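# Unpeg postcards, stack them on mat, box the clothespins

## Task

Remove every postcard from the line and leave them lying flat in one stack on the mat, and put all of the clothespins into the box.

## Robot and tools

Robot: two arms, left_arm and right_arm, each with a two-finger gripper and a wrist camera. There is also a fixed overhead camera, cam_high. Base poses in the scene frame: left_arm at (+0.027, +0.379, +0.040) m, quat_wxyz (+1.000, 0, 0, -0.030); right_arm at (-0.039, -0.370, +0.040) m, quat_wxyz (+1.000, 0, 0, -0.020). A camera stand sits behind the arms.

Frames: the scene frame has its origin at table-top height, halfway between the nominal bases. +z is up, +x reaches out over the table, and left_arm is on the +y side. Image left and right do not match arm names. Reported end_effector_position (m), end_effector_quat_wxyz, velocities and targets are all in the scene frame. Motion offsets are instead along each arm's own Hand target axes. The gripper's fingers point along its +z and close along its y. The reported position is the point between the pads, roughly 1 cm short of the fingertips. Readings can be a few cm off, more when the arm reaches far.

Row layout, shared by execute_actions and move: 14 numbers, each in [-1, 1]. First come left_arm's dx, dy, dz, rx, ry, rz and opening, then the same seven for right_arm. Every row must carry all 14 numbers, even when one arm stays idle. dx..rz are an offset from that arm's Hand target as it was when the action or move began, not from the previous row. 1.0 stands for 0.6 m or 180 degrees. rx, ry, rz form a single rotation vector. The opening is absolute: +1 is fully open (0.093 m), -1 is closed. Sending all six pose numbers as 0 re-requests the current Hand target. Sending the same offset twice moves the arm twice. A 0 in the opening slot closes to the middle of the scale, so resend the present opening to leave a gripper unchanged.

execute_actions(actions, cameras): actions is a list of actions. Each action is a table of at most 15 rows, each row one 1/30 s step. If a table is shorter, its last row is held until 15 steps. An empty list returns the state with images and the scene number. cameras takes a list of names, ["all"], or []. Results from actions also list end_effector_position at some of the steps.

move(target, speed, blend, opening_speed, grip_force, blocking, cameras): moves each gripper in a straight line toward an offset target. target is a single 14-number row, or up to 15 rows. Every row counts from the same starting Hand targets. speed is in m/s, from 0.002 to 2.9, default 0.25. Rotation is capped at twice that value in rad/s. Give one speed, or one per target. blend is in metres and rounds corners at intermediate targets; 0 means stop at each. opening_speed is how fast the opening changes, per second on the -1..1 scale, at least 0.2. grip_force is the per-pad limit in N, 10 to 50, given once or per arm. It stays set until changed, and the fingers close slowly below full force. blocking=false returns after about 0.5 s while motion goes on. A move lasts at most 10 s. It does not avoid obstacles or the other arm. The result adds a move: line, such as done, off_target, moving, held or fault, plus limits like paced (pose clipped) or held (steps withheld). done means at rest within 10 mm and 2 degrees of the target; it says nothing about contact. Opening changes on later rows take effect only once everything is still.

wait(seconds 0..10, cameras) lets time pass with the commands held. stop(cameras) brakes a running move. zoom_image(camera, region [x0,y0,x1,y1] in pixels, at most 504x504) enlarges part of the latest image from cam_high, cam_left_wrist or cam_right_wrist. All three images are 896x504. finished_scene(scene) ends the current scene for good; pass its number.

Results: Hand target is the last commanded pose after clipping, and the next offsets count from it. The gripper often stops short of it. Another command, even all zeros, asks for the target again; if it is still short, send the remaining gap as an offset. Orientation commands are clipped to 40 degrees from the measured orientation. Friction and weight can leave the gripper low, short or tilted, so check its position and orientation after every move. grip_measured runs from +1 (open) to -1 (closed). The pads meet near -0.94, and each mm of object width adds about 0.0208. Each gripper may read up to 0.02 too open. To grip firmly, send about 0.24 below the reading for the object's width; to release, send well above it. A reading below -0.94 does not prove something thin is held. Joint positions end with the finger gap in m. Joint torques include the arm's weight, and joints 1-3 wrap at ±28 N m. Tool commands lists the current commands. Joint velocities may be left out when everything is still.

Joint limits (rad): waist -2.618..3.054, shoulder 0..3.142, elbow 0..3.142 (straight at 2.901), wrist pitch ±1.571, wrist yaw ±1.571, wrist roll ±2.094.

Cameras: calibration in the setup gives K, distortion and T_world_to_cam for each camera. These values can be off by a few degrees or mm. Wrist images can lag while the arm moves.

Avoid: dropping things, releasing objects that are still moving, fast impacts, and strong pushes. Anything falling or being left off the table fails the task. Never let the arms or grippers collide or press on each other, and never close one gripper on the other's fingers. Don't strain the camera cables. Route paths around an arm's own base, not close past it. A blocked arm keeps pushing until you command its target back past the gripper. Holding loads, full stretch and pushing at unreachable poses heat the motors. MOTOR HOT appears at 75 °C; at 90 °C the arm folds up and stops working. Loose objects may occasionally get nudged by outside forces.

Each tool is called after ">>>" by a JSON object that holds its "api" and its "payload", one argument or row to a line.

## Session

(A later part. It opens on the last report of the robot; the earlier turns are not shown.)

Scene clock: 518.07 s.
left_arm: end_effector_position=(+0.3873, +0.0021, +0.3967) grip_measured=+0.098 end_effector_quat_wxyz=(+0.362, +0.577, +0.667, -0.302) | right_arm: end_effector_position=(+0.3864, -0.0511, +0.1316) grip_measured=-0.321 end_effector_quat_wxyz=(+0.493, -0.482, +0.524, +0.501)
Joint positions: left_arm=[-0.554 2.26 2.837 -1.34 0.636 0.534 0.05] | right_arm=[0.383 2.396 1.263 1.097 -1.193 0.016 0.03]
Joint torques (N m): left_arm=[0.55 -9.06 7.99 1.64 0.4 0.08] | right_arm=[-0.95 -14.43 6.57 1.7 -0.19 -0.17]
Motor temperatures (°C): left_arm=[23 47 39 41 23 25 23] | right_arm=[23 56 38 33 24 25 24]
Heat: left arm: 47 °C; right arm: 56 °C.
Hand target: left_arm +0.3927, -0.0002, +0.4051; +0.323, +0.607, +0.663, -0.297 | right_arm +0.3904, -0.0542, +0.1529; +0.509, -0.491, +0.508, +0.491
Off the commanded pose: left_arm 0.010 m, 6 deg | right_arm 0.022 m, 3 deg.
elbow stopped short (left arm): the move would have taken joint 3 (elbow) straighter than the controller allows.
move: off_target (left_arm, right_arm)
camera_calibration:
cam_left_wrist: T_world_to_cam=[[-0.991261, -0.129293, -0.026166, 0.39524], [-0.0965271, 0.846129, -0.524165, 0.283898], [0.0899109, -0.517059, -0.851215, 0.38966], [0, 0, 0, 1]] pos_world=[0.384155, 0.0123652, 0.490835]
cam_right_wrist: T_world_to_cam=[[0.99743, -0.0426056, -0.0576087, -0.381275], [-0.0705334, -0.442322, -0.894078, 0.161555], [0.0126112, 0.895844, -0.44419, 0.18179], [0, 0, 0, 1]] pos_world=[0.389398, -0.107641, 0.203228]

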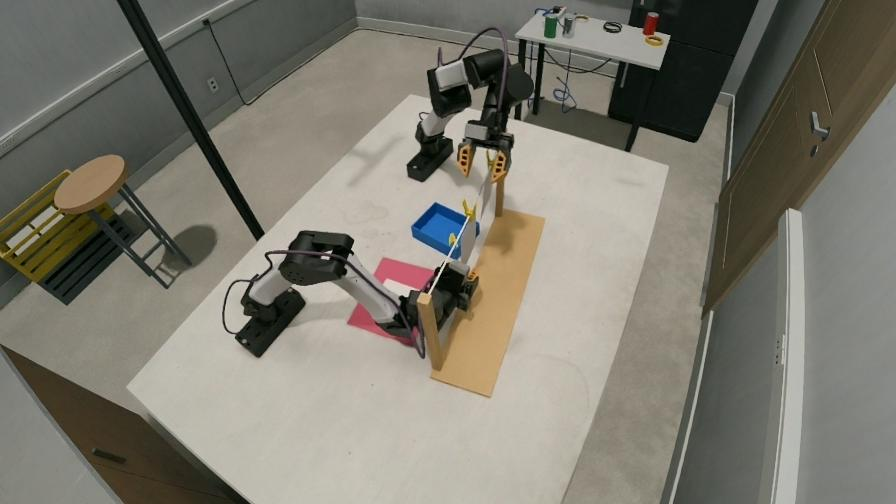

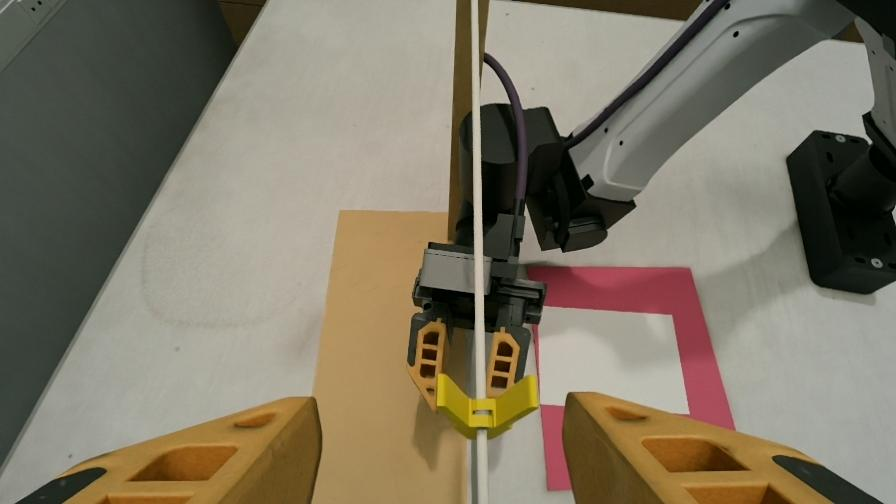

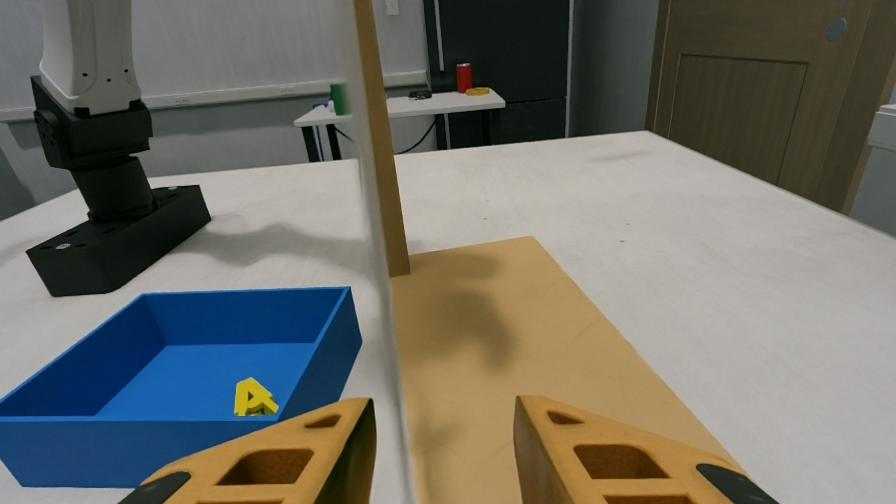

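>>> {"api": "move", "payload": {
  "target": [
    [0,0,0,0,0,0,0.1,-0.02,0.01,0.0,0,0,0,-0.32],
    [0,0,0,0,0,0,0.1,-0.02,0.01,0.0,0,0,0,-1]
  ],
  "speed": 0.07,
  "opening_speed": 0.7,
  "cameras": ["cam_left_wrist","cam_right_wrist","cam_high"]
}}

>>> {"api": "zoom_image", "payload": {
  "camera": "cam_left_wrist",
  "region": [350, 204, 650, 504]
}}

>>> {"api": "zoom_image", "payload": {
  "camera": "cam_high",
  "region": [380, 180, 520, 340]
}}

Scene clock: 527.10 s.
left_arm: end_effector_position=(+0.3873, +0.0021, +0.3967) grip_measured=+0.098 end_effector_quat_wxyz=(+0.362, +0.577, +0.667, -0.302) | right_arm: end_effector_position=(+0.3853, -0.0515, +0.1491) grip_measured=-0.988 end_effector_quat_wxyz=(+0.499, -0.485, +0.518, +0.498)
Joint positions: left_arm=[-0.554 2.26 2.837 -1.34 0.636 0.534 0.05] | right_arm=[0.383 2.35 1.255 1.077 -1.194 0.016 0]
Joint torques (N m): left_arm=[0.64 -8.94 7.82 1.64 0.4 0.08] | right_arm=[-0.46 -14.3 5.14 1.68 -0.14 -0.16]
Motor temperatures (°C): left_arm=[23 47 39 41 23 25 23] | right_arm=[23 58 38 33 24 25 24]
Heat: left arm: 47 °C; right arm: 58 °C.
Hand target: left_arm +0.3927, -0.0002, +0.4051; +0.323, +0.607, +0.663, -0.297 | right_arm +0.3844, -0.0540, +0.1650; +0.509, -0.491, +0.508, +0.491
Off the commanded pose: left_arm 0.010 m, 6 deg | right_arm 0.016 m, 2 deg.
elbow stopped short (left arm): the move would have taken joint 3 (elbow) straighter than the controller allows.
move: off_target (left_arm, right_arm); target 2's new opening was sent with right_arm's hand 0.016 m and 2 deg from that target
camera_calibration:
cam_left_wrist: T_world_to_cam=[[-0.991261, -0.129293, -0.026166, 0.39524], [-0.0965271, 0.846129, -0.524165, 0.283898], [0.0899109, -0.517059, -0.851215, 0.38966], [0, 0, 0, 1]] pos_world=[0.384155, 0.0123652, 0.490835]
cam_right_wrist: T_world_to_cam=[[0.998309, -0.0418769, -0.0403049, -0.3821], [-0.0545729, -0.436755, -0.897924, 0.171717], [0.0199989, 0.898605, -0.438302, 0.186329], [0, 0, 0, 1]] pos_world=[0.387099, -0.108439, 0.220456]

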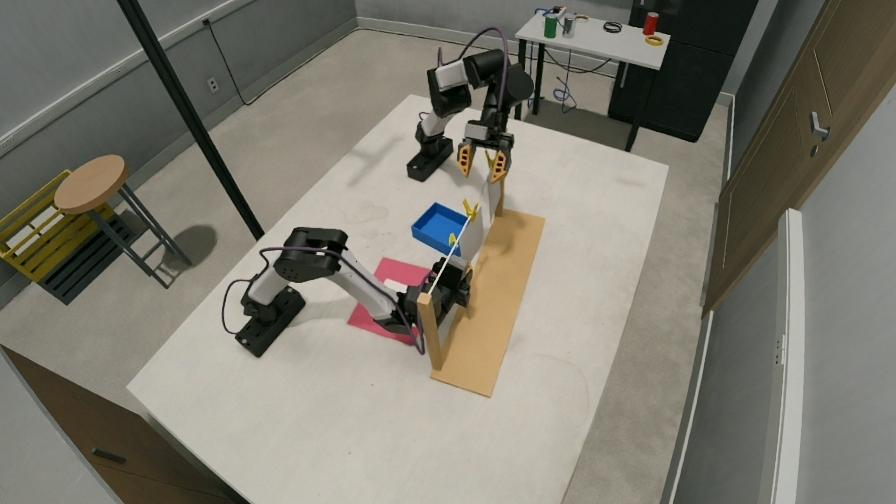

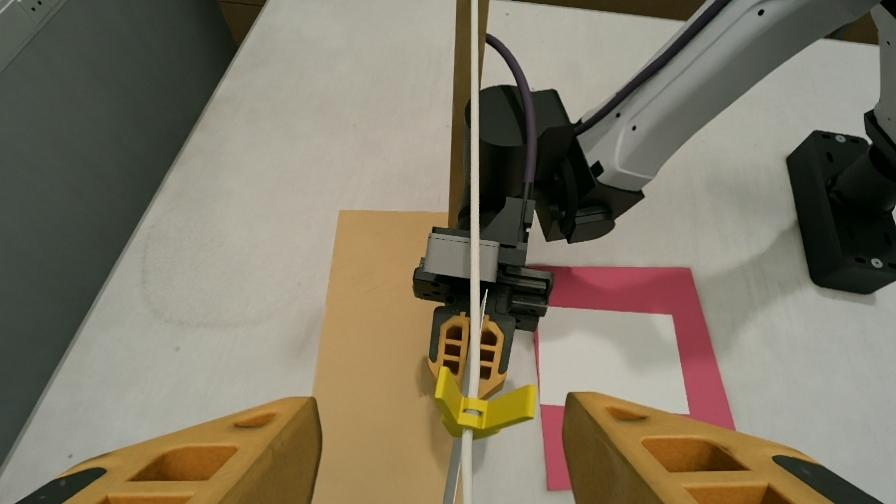

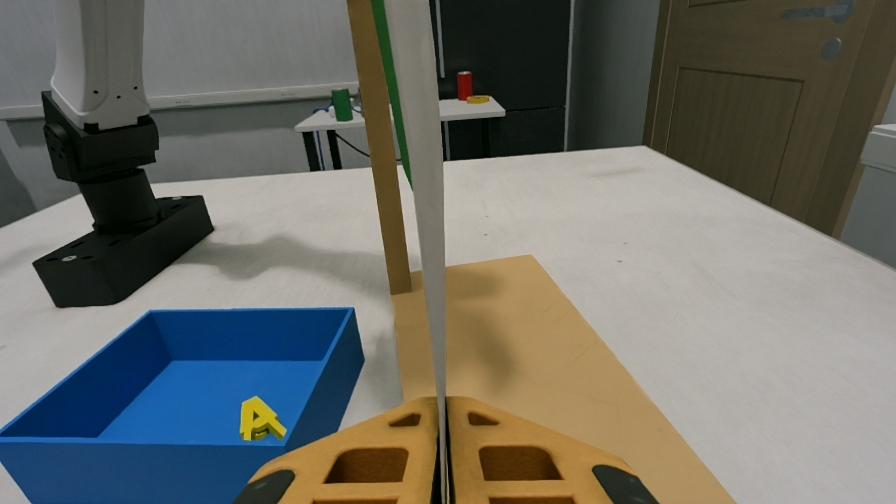

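Scaled by 1.680 from the camera's 896x504 image, which has a finer 1280x720 frame.

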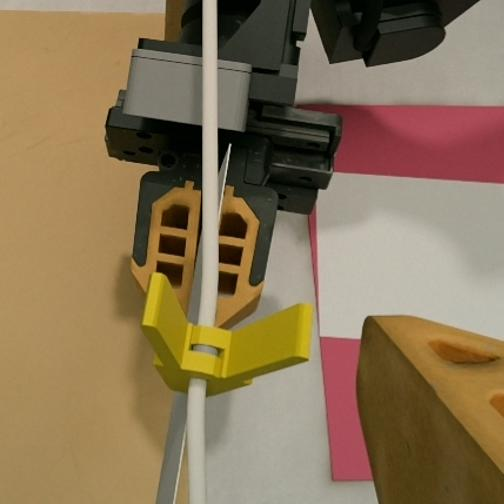

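Scaled by 3.150 from the camera's 896x504 image, which has a finer 1280x720 frame.

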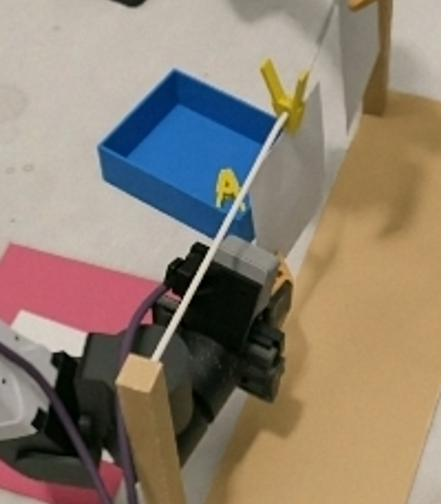

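>>> {"api": "move", "payload": {
  "target": [
    [-0.0102,-0.0205,0.0535,0.0732,-0.0437,0.0499,0.25,0,0,0,0,0,0,-1],
    [0.04,-0.0213,0.09,0.0732,-0.0437,0.0499,0.25,0,0,0,0,0,0,-1]
  ],
  "speed": 0.08,
  "blend": [0.01,0],
  "cameras": ["cam_left_wrist","cam_high"]
}}

>>> {"api": "zoom_image", "payload": {
  "camera": "cam_left_wrist",
  "region": [300, 204, 600, 504]
}}

>>> {"api": "zoom_image", "payload": {
  "camera": "cam_high",
  "region": [400, 130, 540, 290]
}}

Scene clock: 548.00 s.
left_arm: end_effector_position=(+0.3803, -0.0291, +0.3483) grip_measured=+0.248 end_effector_quat_wxyz=(+0.330, +0.655, +0.562, -0.383) | right_arm: end_effector_position=(+0.3853, -0.0515, +0.1491) grip_measured=-0.988 end_effector_quat_wxyz=(+0.499, -0.485, +0.518, +0.498)
Joint positions: left_arm=[-0.549 2.403 2.837 -1.335 0.898 0.781 0.057] | right_arm=[0.383 2.35 1.255 1.077 -1.194 0.016 0]
Joint torques (N m): left_arm=[0.55 -10.21 8.28 1.15 0.51 0.14] | right_arm=[-0.47 -14.27 5.16 1.68 -0.14 -0.15]
Motor temperatures (°C): left_arm=[23 47 39 41 24 25 23] | right_arm=[23 65 38 33 24 25 24]
Heat: left arm: 47 °C; right arm: 65 °C.
Hand target: left_arm +0.3824, -0.0288, +0.3530; +0.318, +0.668, +0.551, -0.385 | right_arm +0.3844, -0.0540, +0.1650; +0.509, -0.491, +0.508, +0.491
Off the commanded pose: left_arm 0.005 m, 2 deg | right_arm 0.016 m, 2 deg.
elbow stopped short (left arm): the move would have taken joint 3 (elbow) straighter than the controller allows.
move: off_target (right_arm)
camera_calibration:
cam_left_wrist: T_world_to_cam=[[-0.985236, 0.170634, -0.0139058, 0.3852], [0.145855, 0.794075, -0.59006, 0.2135], [-0.0896422, -0.583377, -0.80724, 0.384034], [0, 0, 0, 1]] pos_world=[0.382798, -0.0112271, 0.441342]
Images, in order (width x height): cam_high 896x504, cam_left_wrist 896x504.

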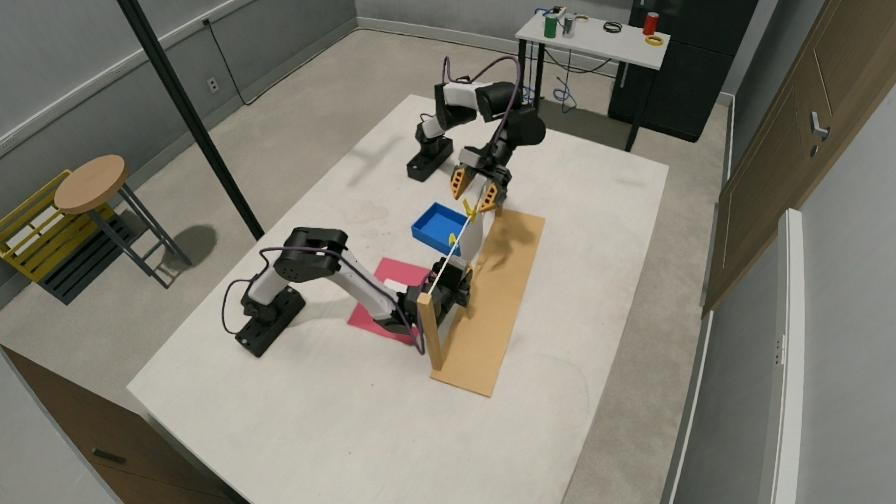

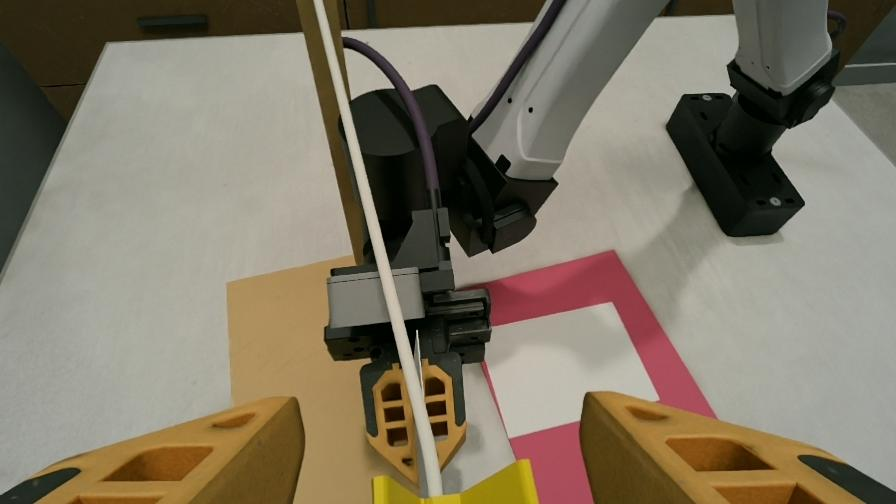

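Scaled by 1.680 from the camera's 896x504 image, which has a finer 1280x720 frame.

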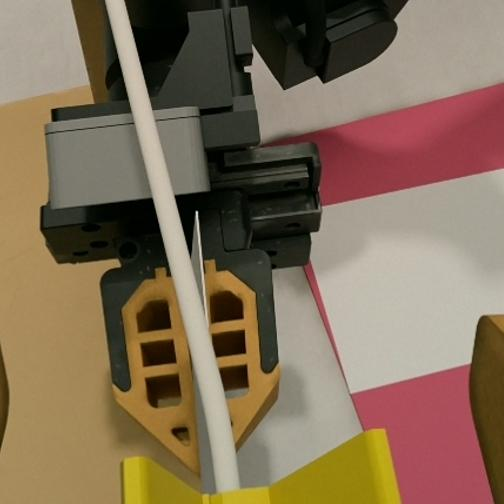

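Scaled by 3.150 from the camera's 896x504 image, which has a finer 1280x720 frame.

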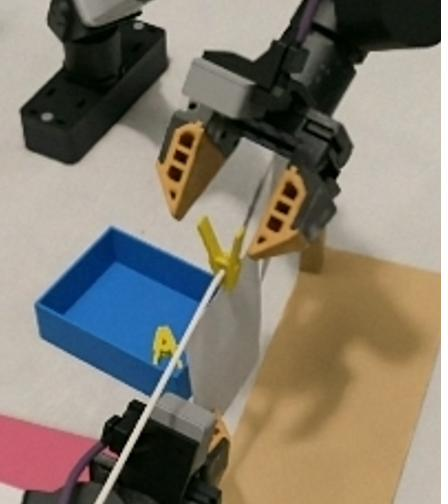

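>>> {"api": "move", "payload": {
  "target": [
    [0.0195,0,0.023,0,0,0,0.25,0,0,0,0,0,0,-1],
    [0.0195,0,0.023,0,0,0,-0.5,0,0,0,0,0,0,-1],
    [0.0195,0,0.023,0,0,0,-0.9,0,0,0,0,0,0,-1]
  ],
  "speed": 0.06,
  "opening_speed": 0.7,
  "cameras": ["cam_left_wrist","cam_high"]
}}

>>> {"api": "zoom_image", "payload": {
  "camera": "cam_left_wrist",
  "region": [300, 304, 600, 504]
}}

>>> {"api": "zoom_image", "payload": {
  "camera": "cam_high",
  "region": [400, 130, 540, 290]
}}

Scene clock: 559.97 s.
left_arm: end_effector_position=(+0.3829, -0.0309, +0.3327) grip_measured=-0.746 end_effector_quat_wxyz=(+0.318, +0.660, +0.563, -0.383) | right_arm: end_effector_position=(+0.3853, -0.0515, +0.1490) grip_measured=-0.988 end_effector_quat_wxyz=(+0.498, -0.485, +0.518, +0.498)
Joint positions: left_arm=[-0.549 2.431 2.837 -1.349 0.898 0.81 0.009] | right_arm=[0.383 2.35 1.255 1.076 -1.194 0.016 0]
Joint torques (N m): left_arm=[-0.51 -10.29 8.24 1.11 0.5 0.15] | right_arm=[-0.44 -14.38 5.14 1.69 -0.14 -0.17]
Motor temperatures (°C): left_arm=[23 46 39 40 24 25 23] | right_arm=[23 68 38 33 24 25 24]
Heat: left arm: 46 °C; right arm: 68 °C.
Hand target: left_arm +0.3813, -0.0348, +0.3360; +0.319, +0.668, +0.551, -0.385 | right_arm +0.3844, -0.0540, +0.1650; +0.509, -0.491, +0.508, +0.491
Off the commanded pose: left_arm 0.005 m, 2 deg | right_arm 0.016 m, 2 deg.
elbow stopped short (left arm): the move would have taken joint 3 (elbow) straighter than the controller allows.
move: off_target (right_arm)
camera_calibration:
cam_left_wrist: T_world_to_cam=[[-0.982752, 0.184925, -0.000977994, 0.383091], [0.151783, 0.803578, -0.575522, 0.198507], [-0.105643, -0.565743, -0.817786, 0.380877], [0, 0, 0, 1]] pos_world=[0.38659, -0.0148806, 0.426095]
Images, in order (width x height): cam_high 896x504, cam_left_wrist 896x504.

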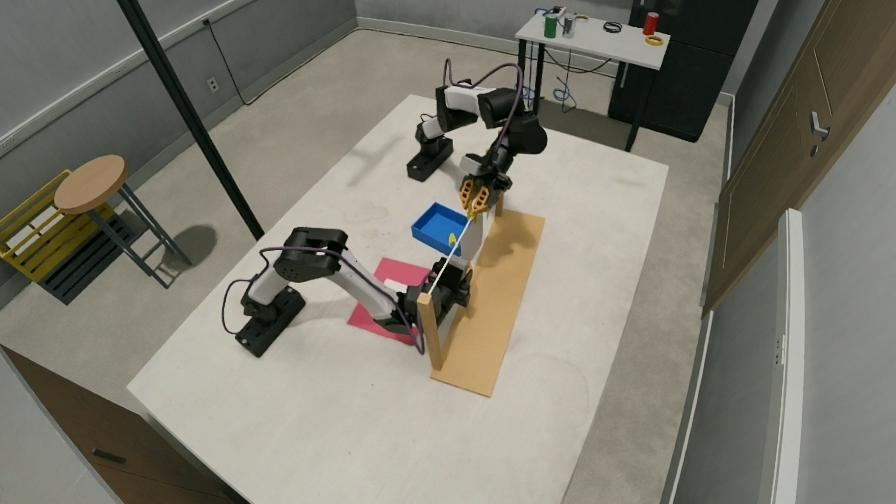

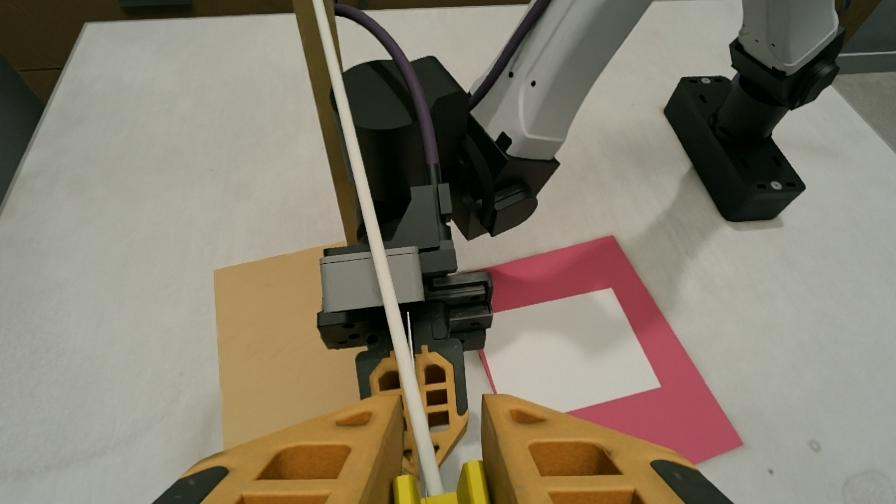

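Scaled by 1.680 from the camera's 896x504 image, which has a finer 1280x720 frame.

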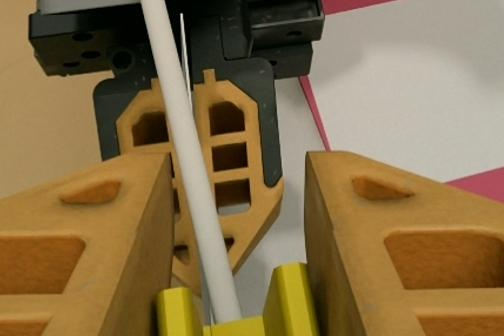

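Scaled by 3.150 from the camera's 896x504 image, which has a finer 1280x720 frame.

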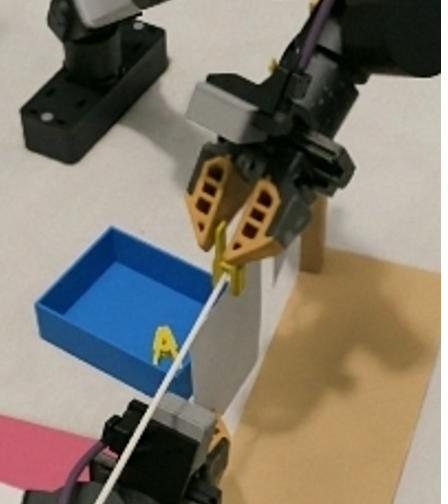

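>>> {"api": "move", "payload": {
  "target": [
    [-0.056,-0.012,-0.0532,0,0,0,-0.95,0,0,0,0,0,0,-1]
  ],
  "speed": 0.06,
  "opening_speed": 0.7,
  "cameras": ["cam_left_wrist","cam_high","cam_right_wrist"]
}}

>>> {"api": "zoom_image", "payload": {
  "camera": "cam_high",
  "region": [400, 130, 540, 290]
}}

Scene clock: 566.03 s.
left_arm: end_effector_position=(+0.3814, -0.0301, +0.3373) grip_measured=-0.763 end_effector_quat_wxyz=(+0.311, +0.645, +0.579, -0.391) | right_arm: end_effector_position=(+0.3853, -0.0515, +0.1490) grip_measured=-0.988 end_effector_quat_wxyz=(+0.498, -0.485, +0.518, +0.498)
Joint positions: left_arm=[-0.549 2.422 2.837 -1.349 0.899 0.754 0.009] | right_arm=[0.383 2.35 1.255 1.076 -1.194 0.016 0]
Joint torques (N m): left_arm=[0.77 -16.43 8.29 1.28 0.53 0] | right_arm=[-0.44 -14.34 5.15 1.68 -0.14 -0.16]
Motor temperatures (°C): left_arm=[23 46 39 40 24 25 23] | right_arm=[23 69 38 33 24 25 24]
Heat: left arm: 46 °C; right arm: 69 °C.
Hand target: left_arm +0.3763, -0.0229, +0.3810; +0.318, +0.668, +0.551, -0.385 | right_arm +0.3844, -0.0540, +0.1650; +0.509, -0.491, +0.508, +0.491
Off the commanded pose: left_arm 0.045 m, 4 deg | right_arm 0.016 m, 2 deg.
elbow stopped short (left arm): the move would have taken joint 3 (elbow) straighter than the controller allows.
move: off_target (left_arm, right_arm)
camera_calibration:
cam_left_wrist: T_world_to_cam=[[-0.986616, 0.158068, 0.0400392, 0.368314], [0.106008, 0.808354, -0.579074, 0.21951], [-0.123899, -0.567079, -0.814291, 0.390615], [0, 0, 0, 1]] pos_world=[0.388511, -0.0141504, 0.43044]
cam_right_wrist: T_world_to_cam=[[0.998265, -0.0418697, -0.0414052, -0.381844], [-0.0555651, -0.437021, -0.897734, 0.171939], [0.0194929, 0.898476, -0.438589, 0.18653], [0, 0, 0, 1]] pos_world=[0.387099, -0.108439, 0.220355]

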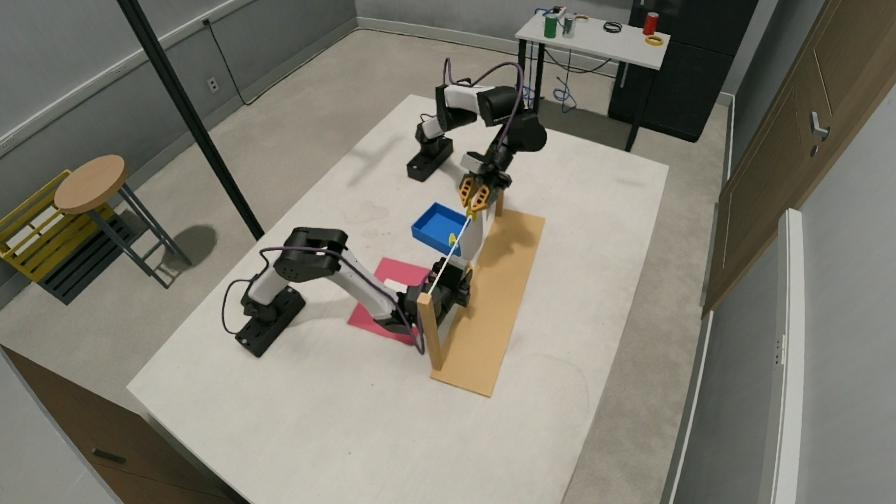

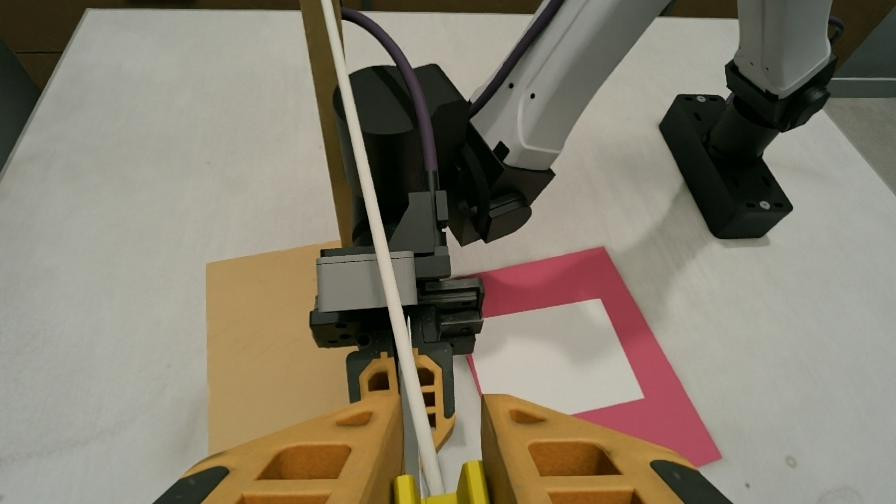

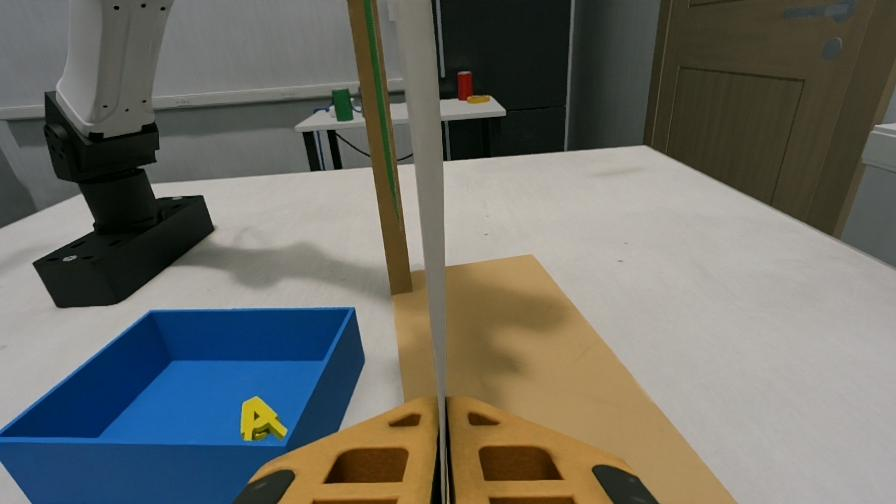

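Scaled by 3.150 from the camera's 896x504 image, which has a finer 1280x720 frame.

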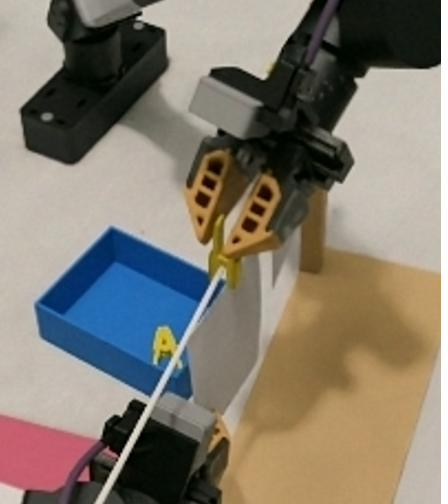

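>>> {"api": "move", "payload": {
  "target": [
    [0,0,0,0,-0.111,0,-0.95,0,0,0,0,0,0,-1]
  ],
  "speed": 0.1,
  "cameras": ["cam_left_wrist","cam_high"]
}}

>>> {"api": "zoom_image", "payload": {
  "camera": "cam_high",
  "region": [400, 130, 540, 290]
}}

Scene clock: 575.53 s.
left_arm: end_effector_position=(+0.3836, -0.0291, +0.3514) grip_measured=-0.763 end_effector_quat_wxyz=(+0.380, +0.585, +0.510, -0.504) | right_arm: end_effector_position=(+0.3853, -0.0515, +0.1490) grip_measured=-0.988 end_effector_quat_wxyz=(+0.498, -0.485, +0.518, +0.498)
Joint positions: left_arm=[-0.502 2.085 2.005 -0.46 1.165 0.432 0.009] | right_arm=[0.383 2.35 1.255 1.076 -1.194 0.016 0]
Joint torques (N m): left_arm=[0.16 -15.35 6.32 1.61 0.28 -0.01] | right_arm=[-0.46 -14.35 5.11 1.68 -0.14 -0.17]
Motor temperatures (°C): left_arm=[23 53 39 40 24 25 24] | right_arm=[23 71 38 33 24 25 24]
Heat: left arm: 53 °C; right arm: 71 °C.
Hand target: left_arm +0.3762, -0.0229, +0.3811; +0.409, +0.591, +0.488, -0.495 | right_arm +0.3844, -0.0540, +0.1650; +0.509, -0.491, +0.508, +0.491
Off the commanded pose: left_arm 0.031 m, 4 deg | right_arm 0.016 m, 2 deg.
move: off_target (left_arm, right_arm)
camera_calibration:
cam_left_wrist: T_world_to_cam=[[-0.976742, 0.208141, 0.0515022, 0.363402], [0.0826285, 0.587022, -0.805343, 0.308703], [-0.197858, -0.782357, -0.590568, 0.346467], [0, 0, 0, 1]] pos_world=[0.397993, 0.0142061, 0.434508]
Images, in order (width x height): cam_high 896x504, cam_left_wrist 896x504.

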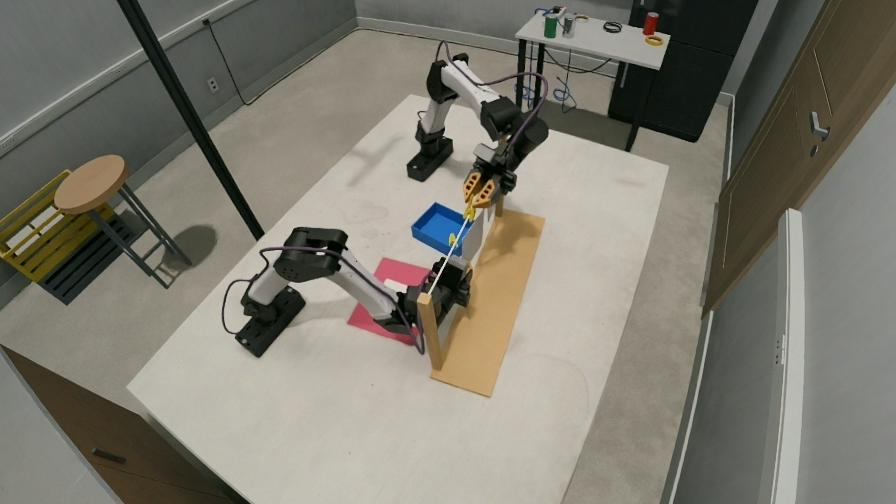

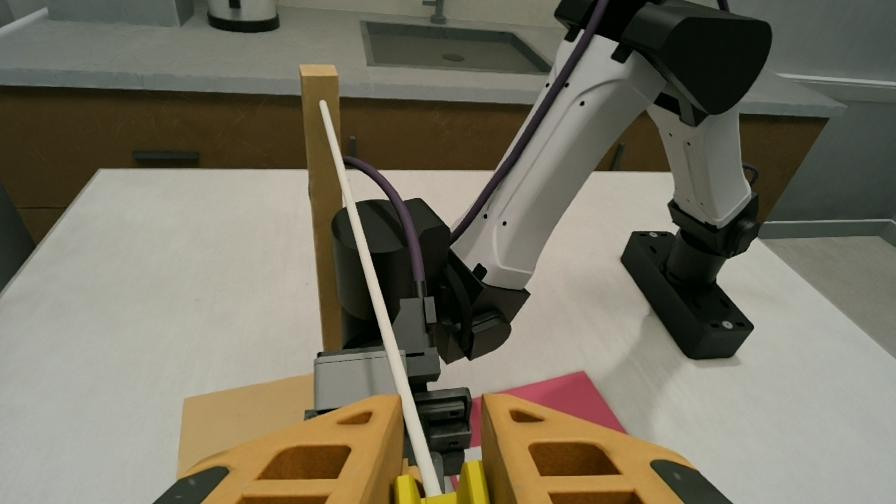

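Scaled by 3.150 from the camera's 896x504 image, which has a finer 1280x720 frame.

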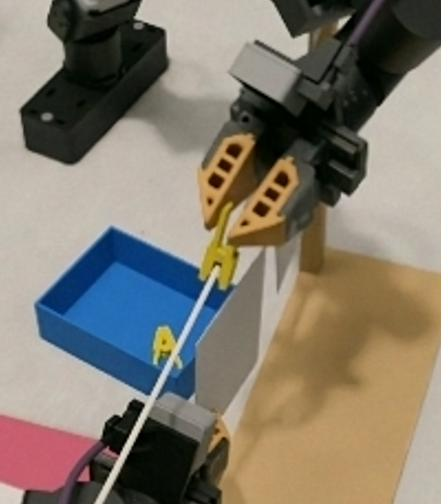

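>>> {"api": "move", "payload": {
  "target": [
    [-0.0575,0,-0.0102,0,0,0,-0.95,0,0,0,0,0,0,-1],
    [-0.0575,0,-0.0102,0,0,0,-0.95,0.025,0,0,0,0,0,-1],
    [-0.0545,-0.1732,-0.0272,0,0,0,-0.95,0.025,0.2167,0,0,0,0,-1]
  ],
  "speed": 0.1,
  "blend": [0.005,0.01,0],
  "cameras": ["all"]
}}

>>> {"api": "zoom_image", "payload": {
  "camera": "cam_high",
  "region": [340, 130, 540, 350]
}}

Scene clock: 584.47 s.
left_arm: end_effector_position=(+0.2827, +0.0039, +0.4000) grip_measured=-0.763 end_effector_quat_wxyz=(+0.387, +0.587, +0.504, -0.502) | right_arm: end_effector_position=(+0.2555, -0.0502, +0.1349) grip_measured=-0.988 end_effector_quat_wxyz=(+0.487, -0.483, +0.528, +0.501)
Joint positions: left_arm=[-0.574 1.668 1.623 -0.405 1.1 0.354 0.009] | right_arm=[0.521 2.134 0.696 1.389 -1.059 0.015 0]
Joint torques (N m): left_arm=[-0.42 -10.56 6.27 1.7 0.15 -0.01] | right_arm=[0.44 -10.92 3.73 2.12 -0.05 -0.17]
Motor temperatures (°C): left_arm=[23 55 39 41 24 25 24] | right_arm=[23 71 37 34 24 25 24]
Heat: left arm: 55 °C; right arm: 71 °C.
Hand target: left_arm +0.2761, +0.0069, +0.4159; +0.409, +0.591, +0.488, -0.495 | right_arm +0.2544, -0.0493, +0.1500; +0.509, -0.491, +0.508, +0.491
Off the commanded pose: left_arm 0.018 m, 3 deg | right_arm 0.015 m, 4 deg.
move: off_target (left_arm, right_arm); blend cut to 0.0075 m at target 2
camera_calibration:
cam_left_wrist: T_world_to_cam=[[-0.977521, 0.208249, 0.0329353, 0.263128], [0.0961028, 0.579138, -0.809545, 0.334713], [-0.187661, -0.788182, -0.586133, 0.376269], [0, 0, 0, 1]] pos_world=[0.295658, 0.0479274, 0.482843]
cam_right_wrist: T_world_to_cam=[[0.997135, -0.0395932, -0.064455, -0.249299], [-0.0753992, -0.451682, -0.888987, 0.155659], [0.00608464, 0.8913, -0.453373, 0.186782], [0, 0, 0, 1]] pos_world=[0.259185, -0.106041, 0.206992]

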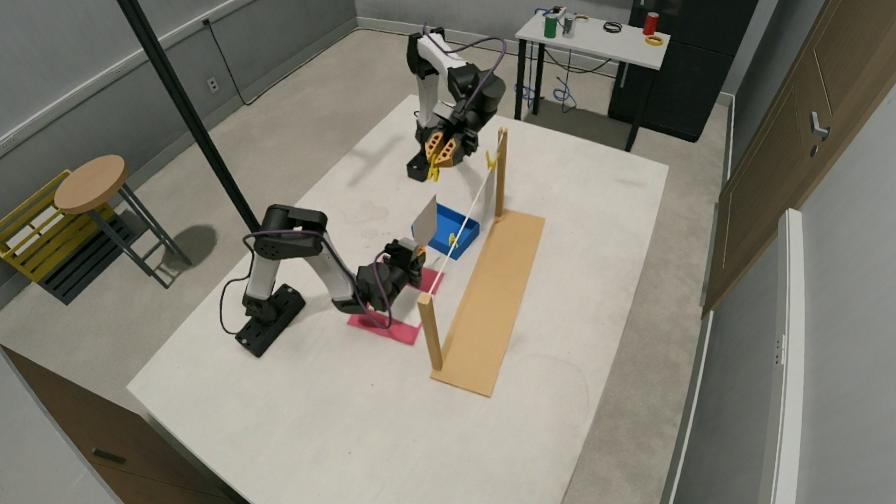

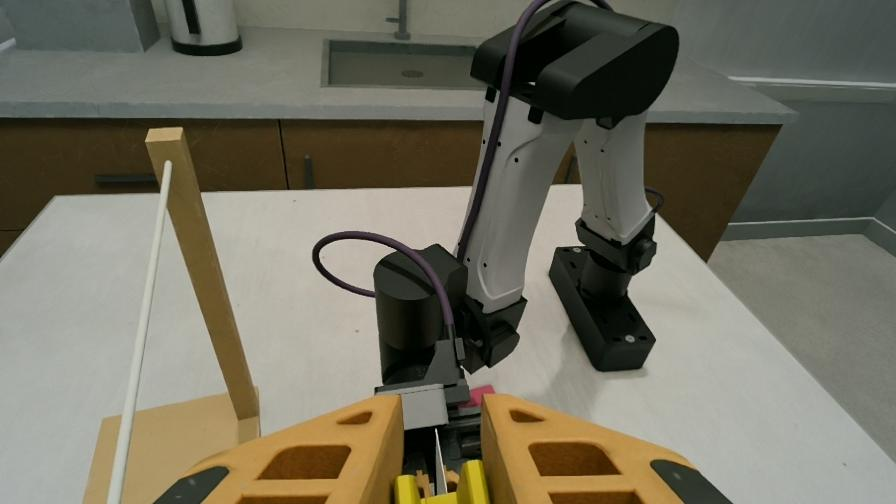

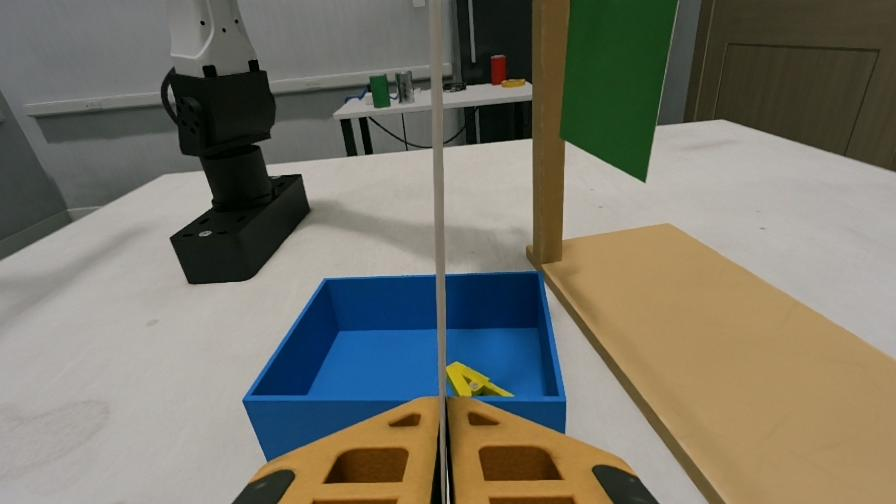

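Scaled by 2.291 from the camera's 896x504 image, which has a finer 1280x720 frame.

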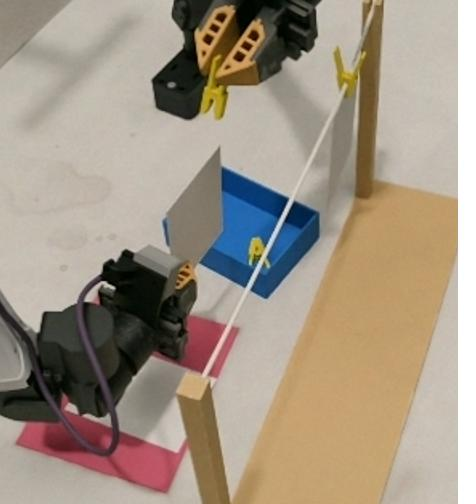

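>>> {"api": "move", "payload": {
  "target": [
    [0.2772,-0.0737,-0.1227,-0.1696,0,-0.03,-0.95,-0.15,0.0752,-0.1877,0.109,0.0834,0.4963,-1],
    [0.553,-0.0737,-0.074,-0.1696,0,-0.03,-0.95,0.02,0.0945,-0.21,0.109,0.0834,0.4963,-1],
    [0.553,-0.0737,-0.074,-0.1696,0,-0.03,-0.05,0.175,0.0945,-0.21,0.109,0.0834,0.4963,-1]
  ],
  "speed": [0.18,0.15,0.07],
  "blend": [0.02,0.01,0],
  "cameras": ["all"]
}}

>>> {"api": "zoom_image", "payload": {
  "camera": "cam_high",
  "region": [320, 160, 520, 360]
}}

Scene clock: 614.93 s.
left_arm: end_effector_position=(+0.2460, +0.1148, +0.0815) grip_measured=-0.052 end_effector_quat_wxyz=(+0.490, +0.444, +0.652, -0.372) | right_arm: end_effector_position=(+0.1945, -0.1714, +0.0459) grip_measured=-0.988 end_effector_quat_wxyz=(+0.023, +0.035, +0.830, +0.556)
Joint positions: left_arm=[-0.516 1.969 0.186 1.474 0.648 0.138 0.043] | right_arm=[0.233 1.855 0.411 0.456 -1.096 0.639 0]
Joint torques (N m): left_arm=[0.59 -4.23 1.44 2.65 0.02 0.04] | right_arm=[-0.83 -4.79 2.97 1.56 -0.59 -0.09]
Motor temperatures (°C): left_arm=[23 48 37 44 23 25 25] | right_arm=[23 61 36 35 24 25 24]
Heat: left arm: 48 °C; right arm: 61 °C.
Hand target: left_arm +0.2522, +0.1151, +0.0970; +0.527, +0.439, +0.628, -0.368 | right_arm +0.1934, -0.1731, +0.0448; +0.025, +0.036, +0.828, +0.559
Off the commanded pose: left_arm 0.017 m, 5 deg | right_arm 0.002 m, 1 deg.
joint sent to its limit (left arm) — joint 4 (wrist pitch), upper limit. The joint targets still meet the commanded pose.
move: off_target (left_arm); target 3's new opening was sent with left_arm's hand 0.017 m and 5 deg from that target
camera_calibration:
cam_left_wrist: T_world_to_cam=[[-0.948883, -0.313915, 0.0328466, 0.267524], [-0.220275, 0.584089, -0.781229, 0.0910955], [0.226054, -0.74853, -0.62338, 0.166866], [0, 0, 0, 1]] pos_world=[0.236194, 0.155676, 0.1664]
cam_right_wrist: T_world_to_cam=[[-0.0409329, -0.386877, -0.921222, -0.0172625], [-0.931129, -0.319627, 0.175604, 0.157464], [-0.362384, 0.864965, -0.34715, 0.317084], [0, 0, 0, 1]] pos_world=[0.26082, -0.230615, 0.0665217]

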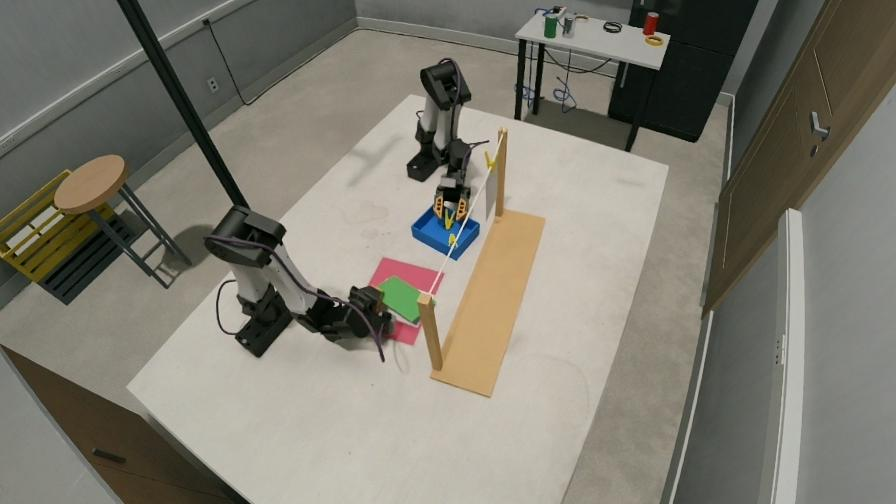

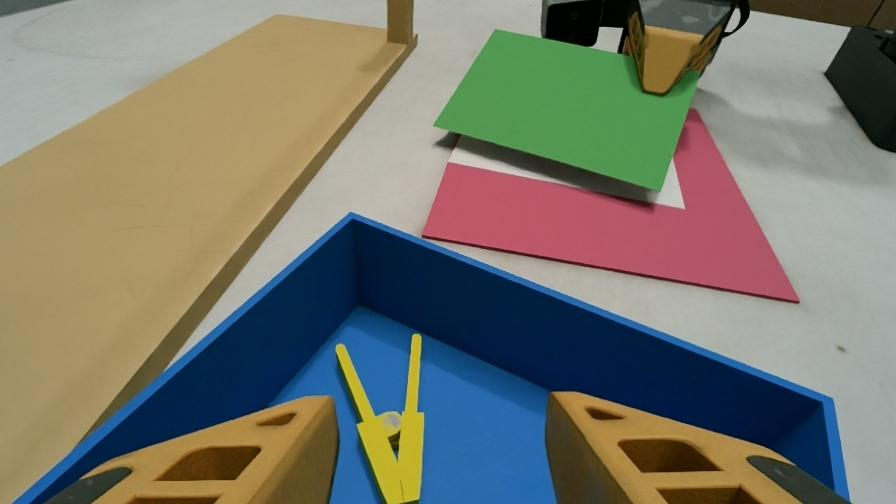

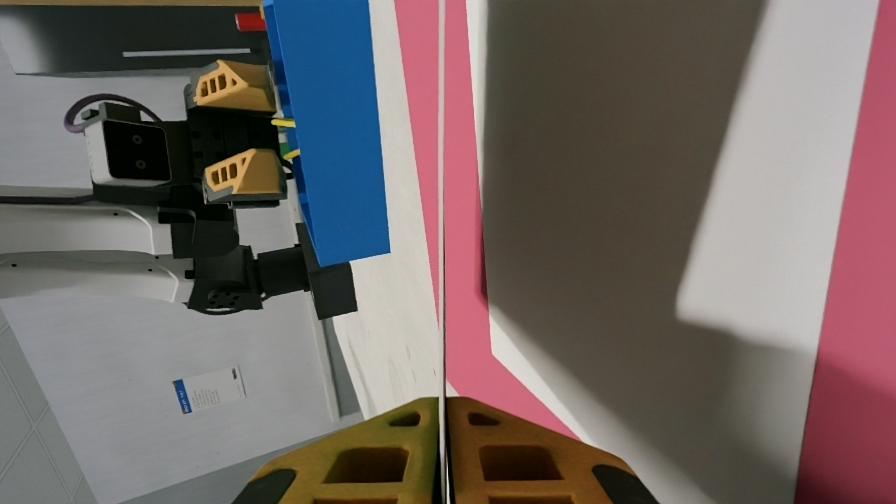

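Scaled by 2.520 from the camera's 896x504 image, which has a finer 1280x720 frame.

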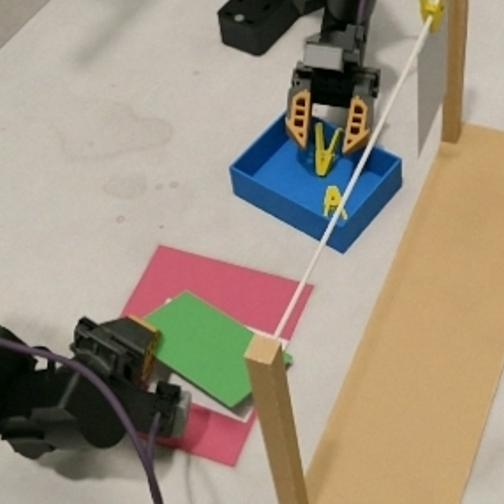

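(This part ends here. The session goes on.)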